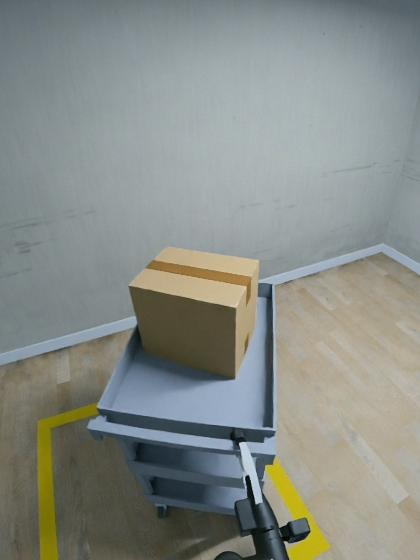

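Emit:
move --blocking false --cameras '[]' --r1 '{"joints":{"gripper_m":0.13}}'

Emit:
wait --seconds 2 --cameras '[]'

Emit:
move --blocking false --cameras '[]' --r1 '{"base":{"translate_m":-0.2},"pace":"slow"}'

Emit:
wait --seconds 5 --cameras '[]'

Emit:
move --blocking false --cameras '[]' --r1 '{"base":{"strafe_m":-0.8},"joints":{"gripper_m":-0.03,"wrist_yaw_rad":0.0,"lift_m":0.59}}'

Emit:
wait --seconds 6 --cameras '["r1_head_left_camera"]'

Scene clock: 1543.70 s.
move: r1 moving
r1.base_odometry: x=-1.093 y=+1.500 heading=+0.389
r1.turned_by_wheels: +0.000
r1.turned_by_imu: +0.000
r1.base_tilt: forward=-1.6 right=+1.3
r1.lidar_m: 0.41 0.44 1.98 2.07 2.02 1.19 0.91 0.97 1.23 1.48 2.64 2.45
r1.base_status: not commanded
r1.joint_positions: lift_m=+0.678 arm_m=+0.000 wrist_yaw_rad=+0.203 wrist_pitch_rad=+0.001 wrist_roll_rad=+1.569 gripper_m=-0.012
r1.joint_status: gripper_m moving
r1.measured_speeds: all 0
r1.motor_effort: lift_m=+19(20) arm_m=+4(4) wheel_0=+7(8) wheel_1=+3(3) wheel_2=-1(1)
r1.servo_current: wrist_yaw_rad=39(59) wrist_pitch_rad=46(46) wrist_roll_rad=26(65) gripper_m=85(85)
r1.contact_limits: translate_m 0.8
r1.hand_pose: x=+0.4710 y=-0.0275 z=+0.8558 quat_wxyz=(+0.704, +0.703, +0.072, +0.071) (m; r1's base frame)
r1.wrist_depth_mm: - - - - - 1618 1229 / - - - - - 1537 1182 / - - 559 196 204 216 214 / - 449 445 149 148 220 - / - 452 459 157 226 - - / - 504 484 167 233 - - / - 135 186 172 173 - -
r2.base_odometry: x=-3.577 y=+0.483 heading=-2.554
r2.turned_by_wheels: +0.000
r2.turned_by_imu: +0.000
r2.base_tilt: forward=-0.6 right=+0.0
r2.lidar_m: 1.27 0.53 2.22 3.42 3.76 4.52 3.31 1.63 1.30 1.26 1.42 1.29
r2.base_status: not commanded
r2.joint_positions: lift_m=+0.930 arm_m=+0.266 wrist_yaw_rad=+1.489 wrist_pitch_rad=+0.003 wrist_roll_rad=+0.002 gripper_m=-0.029
r2.joint_status: not commanded
r2.measured_speeds: all 0
r2.motor_effort: lift_m=+20(20) arm_m=-13(13) wheel_0=+12(12) wheel_1=-7(7) wheel_2=+11(11)
r2.servo_current: wrist_yaw_rad=215(228) wrist_pitch_rad=46(46) wrist_roll_rad=39(59) gripper_m=104(111)
r2.contact_limits: arm_m 0.1; translate_m 0.8
r2.hand_pose: x=+0.5470 y=+0.2803 z=+1.1071 quat_wxyz=(+0.735, +0.000, +0.002, +0.678) (m; r2's base frame)
r2.wrist_depth_mm: - - - 182 - - - / - - - 183 - - - / - - - 185 - - - / - - - 184 - - - / - - - 185 - - - / - - 181 187 177 - - / - - - 112 - - -
pictures: none
No camera images: "cameras" was empty.

Scene clock: 1545.60 s.
earlier move: r1 done
r1.base_odometry: x=-1.093 y=+1.500 heading=+0.389
r1.turned_by_wheels: +0.000
r1.turned_by_imu: +0.000
r1.base_tilt: forward=-1.6 right=+1.3
r1.lidar_m: 0.41 0.42 2.01 2.06 2.02 1.21 0.89 0.96 1.20 1.49 2.66 2.44
r1.base_status: not commanded
r1.joint_positions: lift_m=+0.678 arm_m=+0.000 wrist_yaw_rad=+0.203 wrist_pitch_rad=+0.001 wrist_roll_rad=+1.569 gripper_m=+0.130
r1.joint_status: all done
r1.measured_speeds: all 0
r1.motor_effort: lift_m=+19(20) arm_m=+4(4) wheel_0=+7(8) wheel_1=+3(3) wheel_2=-1(1)
r1.servo_current: wrist_yaw_rad=33(72) wrist_pitch_rad=33(46) wrist_roll_rad=52(72) gripper_m=46(104)
r1.contact_limits: translate_m 0.8
r1.hand_pose: x=+0.4710 y=-0.0275 z=+0.8558 quat_wxyz=(+0.704, +0.703, +0.072, +0.071) (m; r1's base frame)
r1.wrist_depth_mm: - - - - - 1661 1229 / - - - - - 1537 1160 / - - 554 202 206 218 - / - 452 452 152 153 223 - / - 455 462 160 229 - - / - 508 492 171 237 - - / - 131 187 178 162 - -
r2.base_odometry: x=-3.577 y=+0.483 heading=-2.554
r2.turned_by_wheels: +0.000
r2.turned_by_imu: +0.000
r2.base_tilt: forward=-0.6 right=+0.0
r2.lidar_m: 1.26 0.52 2.23 3.42 3.77 4.53 3.30 1.60 1.27 1.27 1.40 1.30
r2.base_status: not commanded
r2.joint_positions: lift_m=+0.930 arm_m=+0.266 wrist_yaw_rad=+1.489 wrist_pitch_rad=+0.003 wrist_roll_rad=+0.002 gripper_m=-0.029
r2.joint_status: not commanded
r2.measured_speeds: all 0
r2.on_its_own: wrist_yaw_rad is at rest, and its servo_current (208 mA) is outside its rest range (0 to 104 mA)
r2.motor_effort: lift_m=+20(20) arm_m=-13(13) wheel_0=+12(12) wheel_1=-7(8) wheel_2=+11(11)
r2.servo_current: wrist_yaw_rad=208(228) wrist_pitch_rad=46(46) wrist_roll_rad=39(59) gripper_m=111(117)
r2.contact_limits: arm_m 0.1; translate_m 0.8
r2.hand_pose: x=+0.5470 y=+0.2803 z=+1.1071 quat_wxyz=(+0.735, +0.000, +0.002, +0.678) (m; r2's base frame)
r2.wrist_depth_mm: - - - 182 - - - / - - - 183 - - - / - - - 185 - - - / - - - 185 - - - / - - - 185 - - - / - - 182 186 178 - - / - - - 112 - - -
wait: 1.90 of 2 s (r1 has come to rest)
pictures: none
No camera images: "cameras" was empty.

Scene clock: 1546.10 s.
move: r1 moving
r1.base_odometry: x=-1.105 y=+1.495 heading=+0.389
r1.turned_by_wheels: +0.000
r1.turned_by_imu: +0.000
r1.base_tilt: forward=-1.6 right=+1.3
r1.lidar_m: 0.43 0.44 2.03 2.06 2.02 1.18 0.88 0.94 1.20 1.49 2.65 2.41
r1.base_status: translate_m moving
r1.joint_positions: lift_m=+0.678 arm_m=+0.000 wrist_yaw_rad=+0.203 wrist_pitch_rad=+0.002 wrist_roll_rad=+1.569 gripper_m=+0.130
r1.joint_status: not commanded
r1.measured_speeds: translate_m=-0.049 strafe_m=+0.000 rotate_rad=+0.000 lift_m=+0.000 arm_m=+0.000 wrist_yaw_rad=+0.000 wrist_pitch_rad=+0.000 wrist_roll_rad=+0.000
r1.motor_effort: lift_m=+19(20) arm_m=+4(4) wheel_0=-3(7) wheel_1=-3(5) wheel_2=+6(7)
r1.servo_current: wrist_yaw_rad=59(59) wrist_pitch_rad=46(52) wrist_roll_rad=39(65) gripper_m=39(46)
r1.hand_pose: x=+0.4710 y=-0.0276 z=+0.8556 quat_wxyz=(+0.704, +0.703, +0.072, +0.071) (m; r1's base frame)
r1.wrist_depth_mm: - - - - - 1618 1205 / - - - - - 1430 1205 / - - 574 204 226 229 230 / - 469 466 164 166 235 - / - 462 469 173 240 - - / - 193 512 183 249 196 - / - 163 574 148 - - -
r2.base_odometry: x=-3.577 y=+0.483 heading=-2.554
r2.turned_by_wheels: +0.000
r2.turned_by_imu: +0.000
r2.base_tilt: forward=-0.6 right=+0.0
r2.lidar_m: 1.27 0.53 2.25 3.42 3.77 4.52 3.30 1.59 1.29 1.26 1.42 1.29
r2.base_status: not commanded
r2.joint_positions: lift_m=+0.930 arm_m=+0.266 wrist_yaw_rad=+1.489 wrist_pitch_rad=+0.003 wrist_roll_rad=+0.002 gripper_m=-0.029
r2.joint_status: not commanded
r2.measured_speeds: all 0
r2.motor_effort: lift_m=+20(20) arm_m=-13(13) wheel_0=+12(12) wheel_1=-7(7) wheel_2=+11(11)
r2.servo_current: wrist_yaw_rad=202(215) wrist_pitch_rad=46(46) wrist_roll_rad=52(59) gripper_m=104(111)
r2.contact_limits: arm_m 0.1; translate_m 0.8
r2.hand_pose: x=+0.5470 y=+0.2803 z=+1.1071 quat_wxyz=(+0.735, +0.000, +0.002, +0.678) (m; r2's base frame)
r2.wrist_depth_mm: - - - 182 - - - / - - - 182 - - - / - - - 185 - - - / - - - 184 - - - / - - - 185 - - - / - - 182 186 178 - - / - - - 112 - - -
pictures: none
No camera images: "cameras" was empty.

Scene clock: 1548.90 s.
earlier move: r1 done
r1.base_odometry: x=-1.278 y=+1.424 heading=+0.389
r1.turned_by_wheels: +0.000
r1.turned_by_imu: +0.000
r1.base_tilt: forward=-1.6 right=+1.3
r1.lidar_m: 0.59 0.66 2.19 2.00 1.95 0.96 0.72 0.72 1.09 1.20 2.73 2.66
r1.base_status: done
r1.joint_positions: lift_m=+0.678 arm_m=+0.000 wrist_yaw_rad=+0.203 wrist_pitch_rad=+0.002 wrist_roll_rad=+1.569 gripper_m=+0.130
r1.joint_status: not commanded
r1.measured_speeds: all 0
r1.motor_effort: lift_m=+19(20) arm_m=+4(4) wheel_0=-2(7) wheel_1=-2(8) wheel_2=+3(7)
r1.servo_current: wrist_yaw_rad=59(65) wrist_pitch_rad=39(52) wrist_roll_rad=46(65) gripper_m=46(52)
r1.hand_pose: x=+0.4710 y=-0.0276 z=+0.8556 quat_wxyz=(+0.704, +0.703, +0.072, +0.071) (m; r1's base frame)
r1.wrist_depth_mm: - - - - - 1708 1205 / - - - - - 1661 1160 / - - 768 407 433 - - / - - 640 424 - - - / - - 699 449 - - - / - 193 741 469 194 187 - / - - - 147 - - -
r2.base_odometry: x=-3.577 y=+0.483 heading=-2.554
r2.turned_by_wheels: +0.000
r2.turned_by_imu: +0.000
r2.base_tilt: forward=-0.6 right=+0.0
r2.lidar_m: 1.26 0.55 2.23 3.41 3.76 4.52 3.32 1.59 1.30 1.25 1.41 1.29
r2.base_status: not commanded
r2.joint_positions: lift_m=+0.930 arm_m=+0.266 wrist_yaw_rad=+1.489 wrist_pitch_rad=+0.003 wrist_roll_rad=+0.002 gripper_m=-0.029
r2.joint_status: not commanded
r2.measured_speeds: all 0
r2.on_its_own: wrist_yaw_rad is at rest, and its servo_current (208 mA) is outside its rest range (0 to 104 mA)
r2.motor_effort: lift_m=+19(20) arm_m=-13(13) wheel_0=+12(13) wheel_1=-7(8) wheel_2=+11(11)
r2.servo_current: wrist_yaw_rad=208(221) wrist_pitch_rad=46(52) wrist_roll_rad=46(65) gripper_m=104(111)
r2.contact_limits: arm_m 0.1; translate_m 0.8
r2.hand_pose: x=+0.5470 y=+0.2803 z=+1.1071 quat_wxyz=(+0.735, +0.000, +0.002, +0.678) (m; r2's base frame)
r2.wrist_depth_mm: - - - 182 - - - / - - - 183 - - - / - - - 185 - - - / - - - 184 - - - / - - - 185 - - - / - - 182 186 177 - - / - - - 112 - - -
wait: 2.80 of 5 s (r1 has come to rest)
pictures: none
No camera images: "cameras" was empty.

Scene clock: 1549.40 s.
move: r1 moving
r1.base_odometry: x=-1.265 y=+1.390 heading=+0.389
r1.turned_by_wheels: +0.000
r1.turned_by_imu: +0.000
r1.base_tilt: forward=-1.6 right=+1.3
r1.lidar_m: 0.59 0.67 2.24 2.02 1.97 0.94 0.70 0.73 1.09 1.17 2.71 2.69
r1.base_status: strafe_m moving
r1.joint_positions: lift_m=+0.640 arm_m=+0.000 wrist_yaw_rad=+0.003 wrist_pitch_rad=+0.002 wrist_roll_rad=+1.569 gripper_m=+0.117
r1.joint_status: lift_m moving; wrist_yaw_rad moving; gripper_m moving
r1.measured_speeds: translate_m=+0.000 strafe_m=-0.140 rotate_rad=+0.000 lift_m=-0.146 arm_m=+0.000 wrist_yaw_rad=+0.000 wrist_pitch_rad=+0.000 wrist_roll_rad=+0.000
r1.motor_effort: lift_m=+13(17) arm_m=+4(4) wheel_0=+10(11) wheel_1=-9(10) wheel_2=+0(2)
r1.servo_current: wrist_yaw_rad=59(85) wrist_pitch_rad=39(46) wrist_roll_rad=52(52) gripper_m=78(78)
r1.hand_pose: x=+0.4595 y=-0.0867 z=+0.8181 quat_wxyz=(+0.708, +0.706, +0.002, +0.000) (m; r1's base frame)
r1.wrist_depth_mm: - - - - - 1661 1160 / - - - - - 1661 1182 / - - - - - 1708 1205 / - - - - - 1661 1098 / - - 798 480 - - 480 / - 190 647 445 191 196 - / - 161 683 147 - - -
r2.base_odometry: x=-3.577 y=+0.483 heading=-2.554
r2.turned_by_wheels: +0.000
r2.turned_by_imu: +0.000
r2.base_tilt: forward=-0.6 right=+0.0
r2.lidar_m: 1.28 0.52 2.22 3.40 3.75 4.52 3.31 1.59 1.30 1.25 1.43 1.29
r2.base_status: not commanded
r2.joint_positions: lift_m=+0.930 arm_m=+0.266 wrist_yaw_rad=+1.489 wrist_pitch_rad=+0.003 wrist_roll_rad=+0.002 gripper_m=-0.029
r2.joint_status: not commanded
r2.measured_speeds: all 0
r2.motor_effort: lift_m=+20(20) arm_m=-13(13) wheel_0=+12(13) wheel_1=-7(7) wheel_2=+11(11)
r2.servo_current: wrist_yaw_rad=208(221) wrist_pitch_rad=46(46) wrist_roll_rad=52(52) gripper_m=104(111)
r2.contact_limits: arm_m 0.1; translate_m 0.8
r2.hand_pose: x=+0.5470 y=+0.2803 z=+1.1071 quat_wxyz=(+0.735, +0.000, +0.002, +0.678) (m; r2's base frame)
r2.wrist_depth_mm: - - - 182 - - - / - - - 183 - - - / - - - 185 - - - / - - - 183 - - - / - - - 185 - - - / - - 181 187 178 - - / - - - 112 - - -
pictures: none
No camera images: "cameras" was empty.

Scene clock: 1552.90 s.
earlier move: r1 done
r1.base_odometry: x=-0.975 y=+0.684 heading=+0.389
r1.turned_by_wheels: +0.000
r1.turned_by_imu: -0.004
r1.base_tilt: forward=-1.6 right=+1.3
r1.lidar_m: 2.43 0.96 0.89 2.71 1.19 0.86 - 0.40 0.43 0.66 2.01 2.17
r1.base_status: done
r1.joint_positions: lift_m=+0.590 arm_m=+0.000 wrist_yaw_rad=+0.003 wrist_pitch_rad=+0.002 wrist_roll_rad=+1.569 gripper_m=-0.029
r1.joint_status: all done
r1.measured_speeds: all 0
r1.motor_effort: lift_m=+13(17) arm_m=+4(4) wheel_0=+1(11) wheel_1=+0(10) wheel_2=+1(2)
r1.servo_current: wrist_yaw_rad=39(85) wrist_pitch_rad=46(59) wrist_roll_rad=52(72) gripper_m=65(137)
r1.hand_pose: x=+0.4595 y=-0.0867 z=+0.7681 quat_wxyz=(+0.708, +0.706, +0.002, +0.000) (m; r1's base frame)
r1.wrist_depth_mm: - - - - - 1537 1098 / - - - - - 1576 1098 / - - - - - 1661 1118 / - - - - - 1618 1118 / - - - - - 1618 1138 / - - - 200 - 1618 1138 / - - 183 - - 1336 1138
r2.base_odometry: x=-3.577 y=+0.483 heading=-2.554
r2.turned_by_wheels: +0.000
r2.turned_by_imu: +0.000
r2.base_tilt: forward=-0.6 right=+0.0
r2.lidar_m: 1.27 0.54 2.22 3.43 3.76 4.53 3.31 1.57 1.29 1.28 1.43 1.28
r2.base_status: not commanded
r2.joint_positions: lift_m=+0.930 arm_m=+0.266 wrist_yaw_rad=+1.489 wrist_pitch_rad=+0.003 wrist_roll_rad=+0.002 gripper_m=-0.029
r2.joint_status: not commanded
r2.measured_speeds: all 0
r2.on_its_own: wrist_yaw_rad is at rest, and its servo_current (202 mA) is outside its rest range (0 to 104 mA)
r2.motor_effort: lift_m=+20(20) arm_m=-13(13) wheel_0=+12(13) wheel_1=-7(8) wheel_2=+11(11)
r2.servo_current: wrist_yaw_rad=202(228) wrist_pitch_rad=39(46) wrist_roll_rad=46(59) gripper_m=104(111)
r2.contact_limits: arm_m 0.1; translate_m 0.8
r2.hand_pose: x=+0.5470 y=+0.2803 z=+1.1071 quat_wxyz=(+0.735, +0.000, +0.002, +0.678) (m; r2's base frame)
r2.wrist_depth_mm: - - - 182 - - - / - - - 182 - - - / - - - 185 - - - / - - - 184 - - - / - - - 184 - - - / - - 182 186 178 - - / - - - 112 - - -
wait: 3.50 of 6 s (r1 has come to rest)
pictures: r1_head_left_camera
Images, in order (width x height): r1_head_left_camera 420x672.

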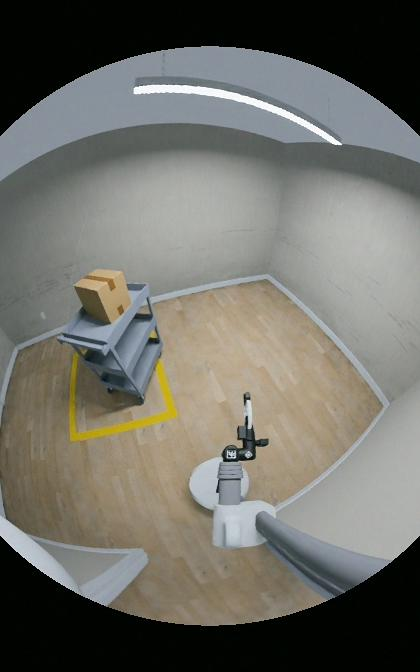

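Emit:
move --blocking false --cameras '[]' --r1 '{"base":{"translate_m":1.2,"strafe_m":-0.05}}'

Emit:
wait --seconds 8 --cameras '[]'

Emit:
move --blocking false --cameras '[]' --r1 '{"base":{"rotate_rad":1.6},"pace":"slow"}'

Emit:
wait --seconds 6 --cameras '["r1_head_camera","r1_wrist_camera","r1_head_right_camera"]'

Scene clock: 1560.27 s.
move: r1 moving
r1.base_odometry: x=-0.945 y=+0.694 heading=+0.390
r1.turned_by_wheels: +0.000
r1.turned_by_imu: +0.000
r1.base_tilt: forward=-1.6 right=+1.3
r1.lidar_m: 2.39 0.93 0.88 2.73 1.30 0.90 - 0.42 0.43 0.68 2.00 2.15
r1.base_status: translate_m moving; strafe_m moving
r1.joint_positions: lift_m=+0.590 arm_m=+0.000 wrist_yaw_rad=+0.003 wrist_pitch_rad=+0.002 wrist_roll_rad=+1.569 gripper_m=-0.029
r1.joint_status: not commanded
r1.measured_speeds: translate_m=+0.122 strafe_m=-0.005 rotate_rad=+0.001 lift_m=+0.000 arm_m=+0.000 wrist_yaw_rad=+0.000 wrist_pitch_rad=+0.000 wrist_roll_rad=+0.000
r1.motor_effort: lift_m=+13(13) arm_m=+4(4) wheel_0=+8(8) wheel_1=+5(7) wheel_2=-9(9)
r1.servo_current: wrist_yaw_rad=52(65) wrist_pitch_rad=39(46) wrist_roll_rad=52(65) gripper_m=52(65)
r1.hand_pose: x=+0.4595 y=-0.0867 z=+0.7681 quat_wxyz=(+0.708, +0.706, +0.002, +0.000) (m; r1's base frame)
r1.wrist_depth_mm: - - - - - 1537 1078 / - - - - - 1576 1118 / - - - - - 1618 1118 / - - - - - 1618 1118 / - - - - - 1661 1138 / - - - 200 - 1618 1118 / - - 183 - - 1336 1138
r2.base_odometry: x=-3.577 y=+0.483 heading=-2.554
r2.turned_by_wheels: +0.000
r2.turned_by_imu: +0.000
r2.base_tilt: forward=-0.6 right=+0.0
r2.lidar_m: 1.28 0.51 2.25 3.43 3.78 4.53 3.29 1.59 1.28 1.27 1.44 1.26
r2.base_status: not commanded
r2.joint_positions: lift_m=+0.930 arm_m=+0.266 wrist_yaw_rad=+1.489 wrist_pitch_rad=+0.003 wrist_roll_rad=+0.002 gripper_m=-0.029
r2.joint_status: not commanded
r2.measured_speeds: all 0
r2.motor_effort: lift_m=+20(20) arm_m=-13(13) wheel_0=+12(13) wheel_1=-7(7) wheel_2=+11(11)
r2.servo_current: wrist_yaw_rad=215(221) wrist_pitch_rad=46(46) wrist_roll_rad=46(52) gripper_m=111(111)
r2.contact_limits: arm_m 0.1; translate_m 0.8
r2.hand_pose: x=+0.5470 y=+0.2803 z=+1.1071 quat_wxyz=(+0.735, +0.000, +0.002, +0.678) (m; r2's base frame)
r2.wrist_depth_mm: - - - 182 - - - / - - - 182 - - - / - - - 185 - - - / - - - 183 - - - / - - - 185 - - - / - - 182 186 178 - - / - - - 112 - - -
pictures: none
No camera images: "cameras" was empty.

Scene clock: 1565.27 s.
earlier move: r1 done
r1.base_odometry: x=+0.154 y=+1.093 heading=+0.389
r1.turned_by_wheels: +0.000
r1.turned_by_imu: +0.000
r1.base_tilt: forward=-1.6 right=+1.3
r1.lidar_m: 1.33 1.31 1.42 0.64 0.69 1.98 1.47 1.44 1.60 1.50 1.47 1.59
r1.base_status: done
r1.joint_positions: lift_m=+0.590 arm_m=+0.000 wrist_yaw_rad=+0.003 wrist_pitch_rad=+0.002 wrist_roll_rad=+1.569 gripper_m=-0.029
r1.joint_status: not commanded
r1.measured_speeds: all 0
r1.motor_effort: lift_m=+13(13) arm_m=+4(4) wheel_0=+4(9) wheel_1=+0(7) wheel_2=+0(10)
r1.servo_current: wrist_yaw_rad=59(72) wrist_pitch_rad=39(52) wrist_roll_rad=52(72) gripper_m=59(72)
r1.hand_pose: x=+0.4595 y=-0.0867 z=+0.7681 quat_wxyz=(+0.708, +0.706, +0.002, +0.000) (m; r1's base frame)
r1.wrist_depth_mm: - - - - - 1464 1078 / - - - - - 1366 1098 / - - - - - - 1118 / - - - - - - 1138 / - - - - - - 1078 / - - 182 198 173 - 1078 / - 136 - - - - -
r2.base_odometry: x=-3.577 y=+0.483 heading=-2.554
r2.turned_by_wheels: +0.000
r2.turned_by_imu: +0.001
r2.base_tilt: forward=-0.6 right=+0.0
r2.lidar_m: 1.26 0.53 2.26 3.40 3.77 4.53 3.32 1.61 1.30 1.28 1.42 1.31
r2.base_status: not commanded
r2.joint_positions: lift_m=+0.930 arm_m=+0.266 wrist_yaw_rad=+1.489 wrist_pitch_rad=+0.003 wrist_roll_rad=+0.002 gripper_m=-0.029
r2.joint_status: not commanded
r2.measured_speeds: all 0
r2.on_its_own: wrist_yaw_rad is at rest, and its servo_current (208 mA) is outside its rest range (0 to 104 mA)
r2.motor_effort: lift_m=+20(20) arm_m=-13(13) wheel_0=+12(13) wheel_1=-7(8) wheel_2=+11(11)
r2.servo_current: wrist_yaw_rad=208(221) wrist_pitch_rad=39(52) wrist_roll_rad=52(65) gripper_m=98(111)
r2.contact_limits: arm_m 0.1; translate_m 0.8
r2.hand_pose: x=+0.5470 y=+0.2803 z=+1.1071 quat_wxyz=(+0.735, +0.000, +0.002, +0.678) (m; r2's base frame)
r2.wrist_depth_mm: - - - 182 - - - / - - - 182 - - - / - - - 186 - - - / - - - 183 - - - / - - - 185 - - - / - - 182 186 178 - - / - - - 112 - - -
wait: 5.00 of 8 s (r1 has come to rest)
pictures: none
No camera images: "cameras" was empty.

Scene clock: 1565.77 s.
move: r1 moving
r1.base_odometry: x=+0.154 y=+1.093 heading=+0.515
r1.turned_by_wheels: +0.126
r1.turned_by_imu: +0.126
r1.base_tilt: forward=-1.6 right=+1.3
r1.lidar_m: 1.30 1.27 1.50 0.64 0.73 1.99 1.45 1.44 1.69 1.48 1.47 1.61
r1.base_status: rotate_rad moving
r1.joint_positions: lift_m=+0.590 arm_m=+0.000 wrist_yaw_rad=+0.002 wrist_pitch_rad=+0.002 wrist_roll_rad=+1.569 gripper_m=-0.029
r1.joint_status: not commanded
r1.measured_speeds: translate_m=+0.000 strafe_m=-0.002 rotate_rad=+0.485 lift_m=+0.000 arm_m=+0.000 wrist_yaw_rad=+0.000 wrist_pitch_rad=+0.000 wrist_roll_rad=+0.000
r1.motor_effort: lift_m=+13(13) arm_m=+4(4) wheel_0=-6(8) wheel_1=-5(6) wheel_2=-4(5)
r1.servo_current: wrist_yaw_rad=39(65) wrist_pitch_rad=39(46) wrist_roll_rad=52(65) gripper_m=65(72)
r1.hand_pose: x=+0.4595 y=-0.0867 z=+0.7681 quat_wxyz=(+0.708, +0.706, +0.002, +0.000) (m; r1's base frame)
r1.wrist_depth_mm: - - - - - 1366 1098 / - - - - - - 1118 / - - - - - - 1118 / - - - - - - 1118 / - - - - - - 1098 / - - 182 198 173 - 1098 / - 136 - - - - -
r2.base_odometry: x=-3.577 y=+0.483 heading=-2.554
r2.turned_by_wheels: +0.000
r2.turned_by_imu: +0.000
r2.base_tilt: forward=-0.6 right=+0.0
r2.lidar_m: 1.26 0.53 2.25 3.40 3.76 4.53 3.31 1.59 1.28 1.27 1.42 1.29
r2.base_status: not commanded
r2.joint_positions: lift_m=+0.930 arm_m=+0.266 wrist_yaw_rad=+1.489 wrist_pitch_rad=+0.003 wrist_roll_rad=+0.002 gripper_m=-0.029
r2.joint_status: not commanded
r2.measured_speeds: all 0
r2.motor_effort: lift_m=+20(20) arm_m=-13(13) wheel_0=+12(12) wheel_1=-7(7) wheel_2=+11(11)
r2.servo_current: wrist_yaw_rad=202(215) wrist_pitch_rad=39(46) wrist_roll_rad=46(59) gripper_m=104(111)
r2.contact_limits: arm_m 0.1; translate_m 0.8
r2.hand_pose: x=+0.5470 y=+0.2803 z=+1.1071 quat_wxyz=(+0.735, +0.000, +0.002, +0.678) (m; r2's base frame)
r2.wrist_depth_mm: - - - 182 - - - / - - - 182 - - - / - - - 185 - - - / - - - 184 - - - / - - - 185 - - - / - - 182 186 178 - - / - - - 112 - - -
pictures: none
No camera images: "cameras" was empty.

Scene clock: 1568.17 s.
earlier move: r1 done
r1.base_odometry: x=+0.154 y=+1.093 heading=+1.989
r1.turned_by_wheels: +1.474
r1.turned_by_imu: +1.482
r1.base_tilt: forward=-1.6 right=+1.3
r1.lidar_m: 0.63 0.70 1.96 1.46 1.45 1.57 1.49 1.47 1.67 1.32 1.31 1.39
r1.base_status: done
r1.joint_positions: lift_m=+0.590 arm_m=+0.000 wrist_yaw_rad=+0.002 wrist_pitch_rad=+0.002 wrist_roll_rad=+1.569 gripper_m=-0.029
r1.joint_status: not commanded
r1.measured_speeds: all 0
r1.motor_effort: lift_m=+13(13) arm_m=+4(4) wheel_0=-2(8) wheel_1=-2(7) wheel_2=-1(7)
r1.servo_current: wrist_yaw_rad=59(65) wrist_pitch_rad=39(46) wrist_roll_rad=59(65) gripper_m=65(72)
r1.hand_pose: x=+0.4595 y=-0.0867 z=+0.7681 quat_wxyz=(+0.708, +0.706, +0.002, +0.000) (m; r1's base frame)
r1.wrist_depth_mm: - - - - - 1366 1078 / - - - - - 1464 1098 / - - - - - 1618 1160 / - - - - - 1336 - / - - 723 430 433 433 430 / - 654 209 198 178 - 442 / - 517 180 442 946 - 452
r2.base_odometry: x=-3.577 y=+0.483 heading=-2.554
r2.turned_by_wheels: +0.000
r2.turned_by_imu: +0.000
r2.base_tilt: forward=-0.6 right=+0.0
r2.lidar_m: 1.27 0.51 2.21 3.40 3.77 4.53 3.31 1.63 1.28 1.27 1.43 1.30
r2.base_status: not commanded
r2.joint_positions: lift_m=+0.930 arm_m=+0.266 wrist_yaw_rad=+1.489 wrist_pitch_rad=+0.003 wrist_roll_rad=+0.002 gripper_m=-0.029
r2.joint_status: not commanded
r2.measured_speeds: all 0
r2.on_its_own: wrist_yaw_rad is at rest, and its servo_current (215 mA) is outside its rest range (0 to 104 mA)
r2.motor_effort: lift_m=+20(20) arm_m=-13(13) wheel_0=+12(12) wheel_1=-7(7) wheel_2=+11(11)
r2.servo_current: wrist_yaw_rad=215(221) wrist_pitch_rad=39(52) wrist_roll_rad=52(65) gripper_m=98(117)
r2.contact_limits: arm_m 0.1; translate_m 0.8
r2.hand_pose: x=+0.5470 y=+0.2803 z=+1.1071 quat_wxyz=(+0.735, +0.000, +0.002, +0.678) (m; r2's base frame)
r2.wrist_depth_mm: - - - 182 - - - / - - - 182 - - - / - - - 185 - - - / - - - 184 - - - / - - - 185 - - - / - - 181 186 178 - - / - - - 112 - - -
wait: 2.40 of 6 s (r1 has come to rest)
pictures: r1_head_camera, r1_head_right_camera, r1_wrist_camera
Images, in order (width x height): r1_head_camera 420x560, r1_head_right_camera 420x672, r1_wrist_camera 616x392.

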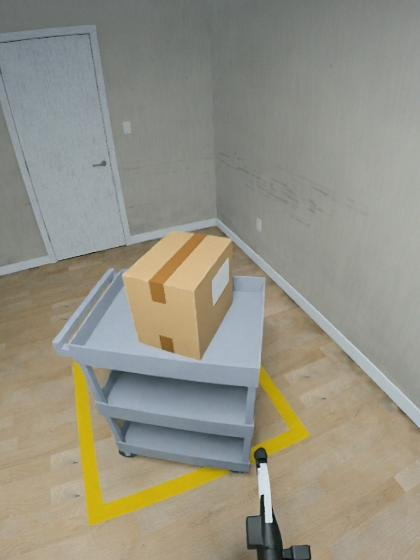

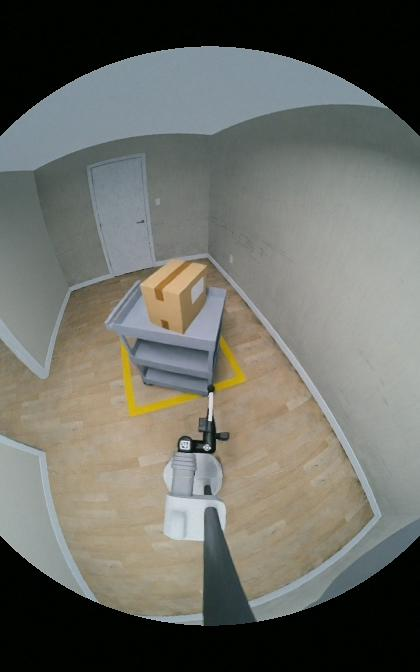

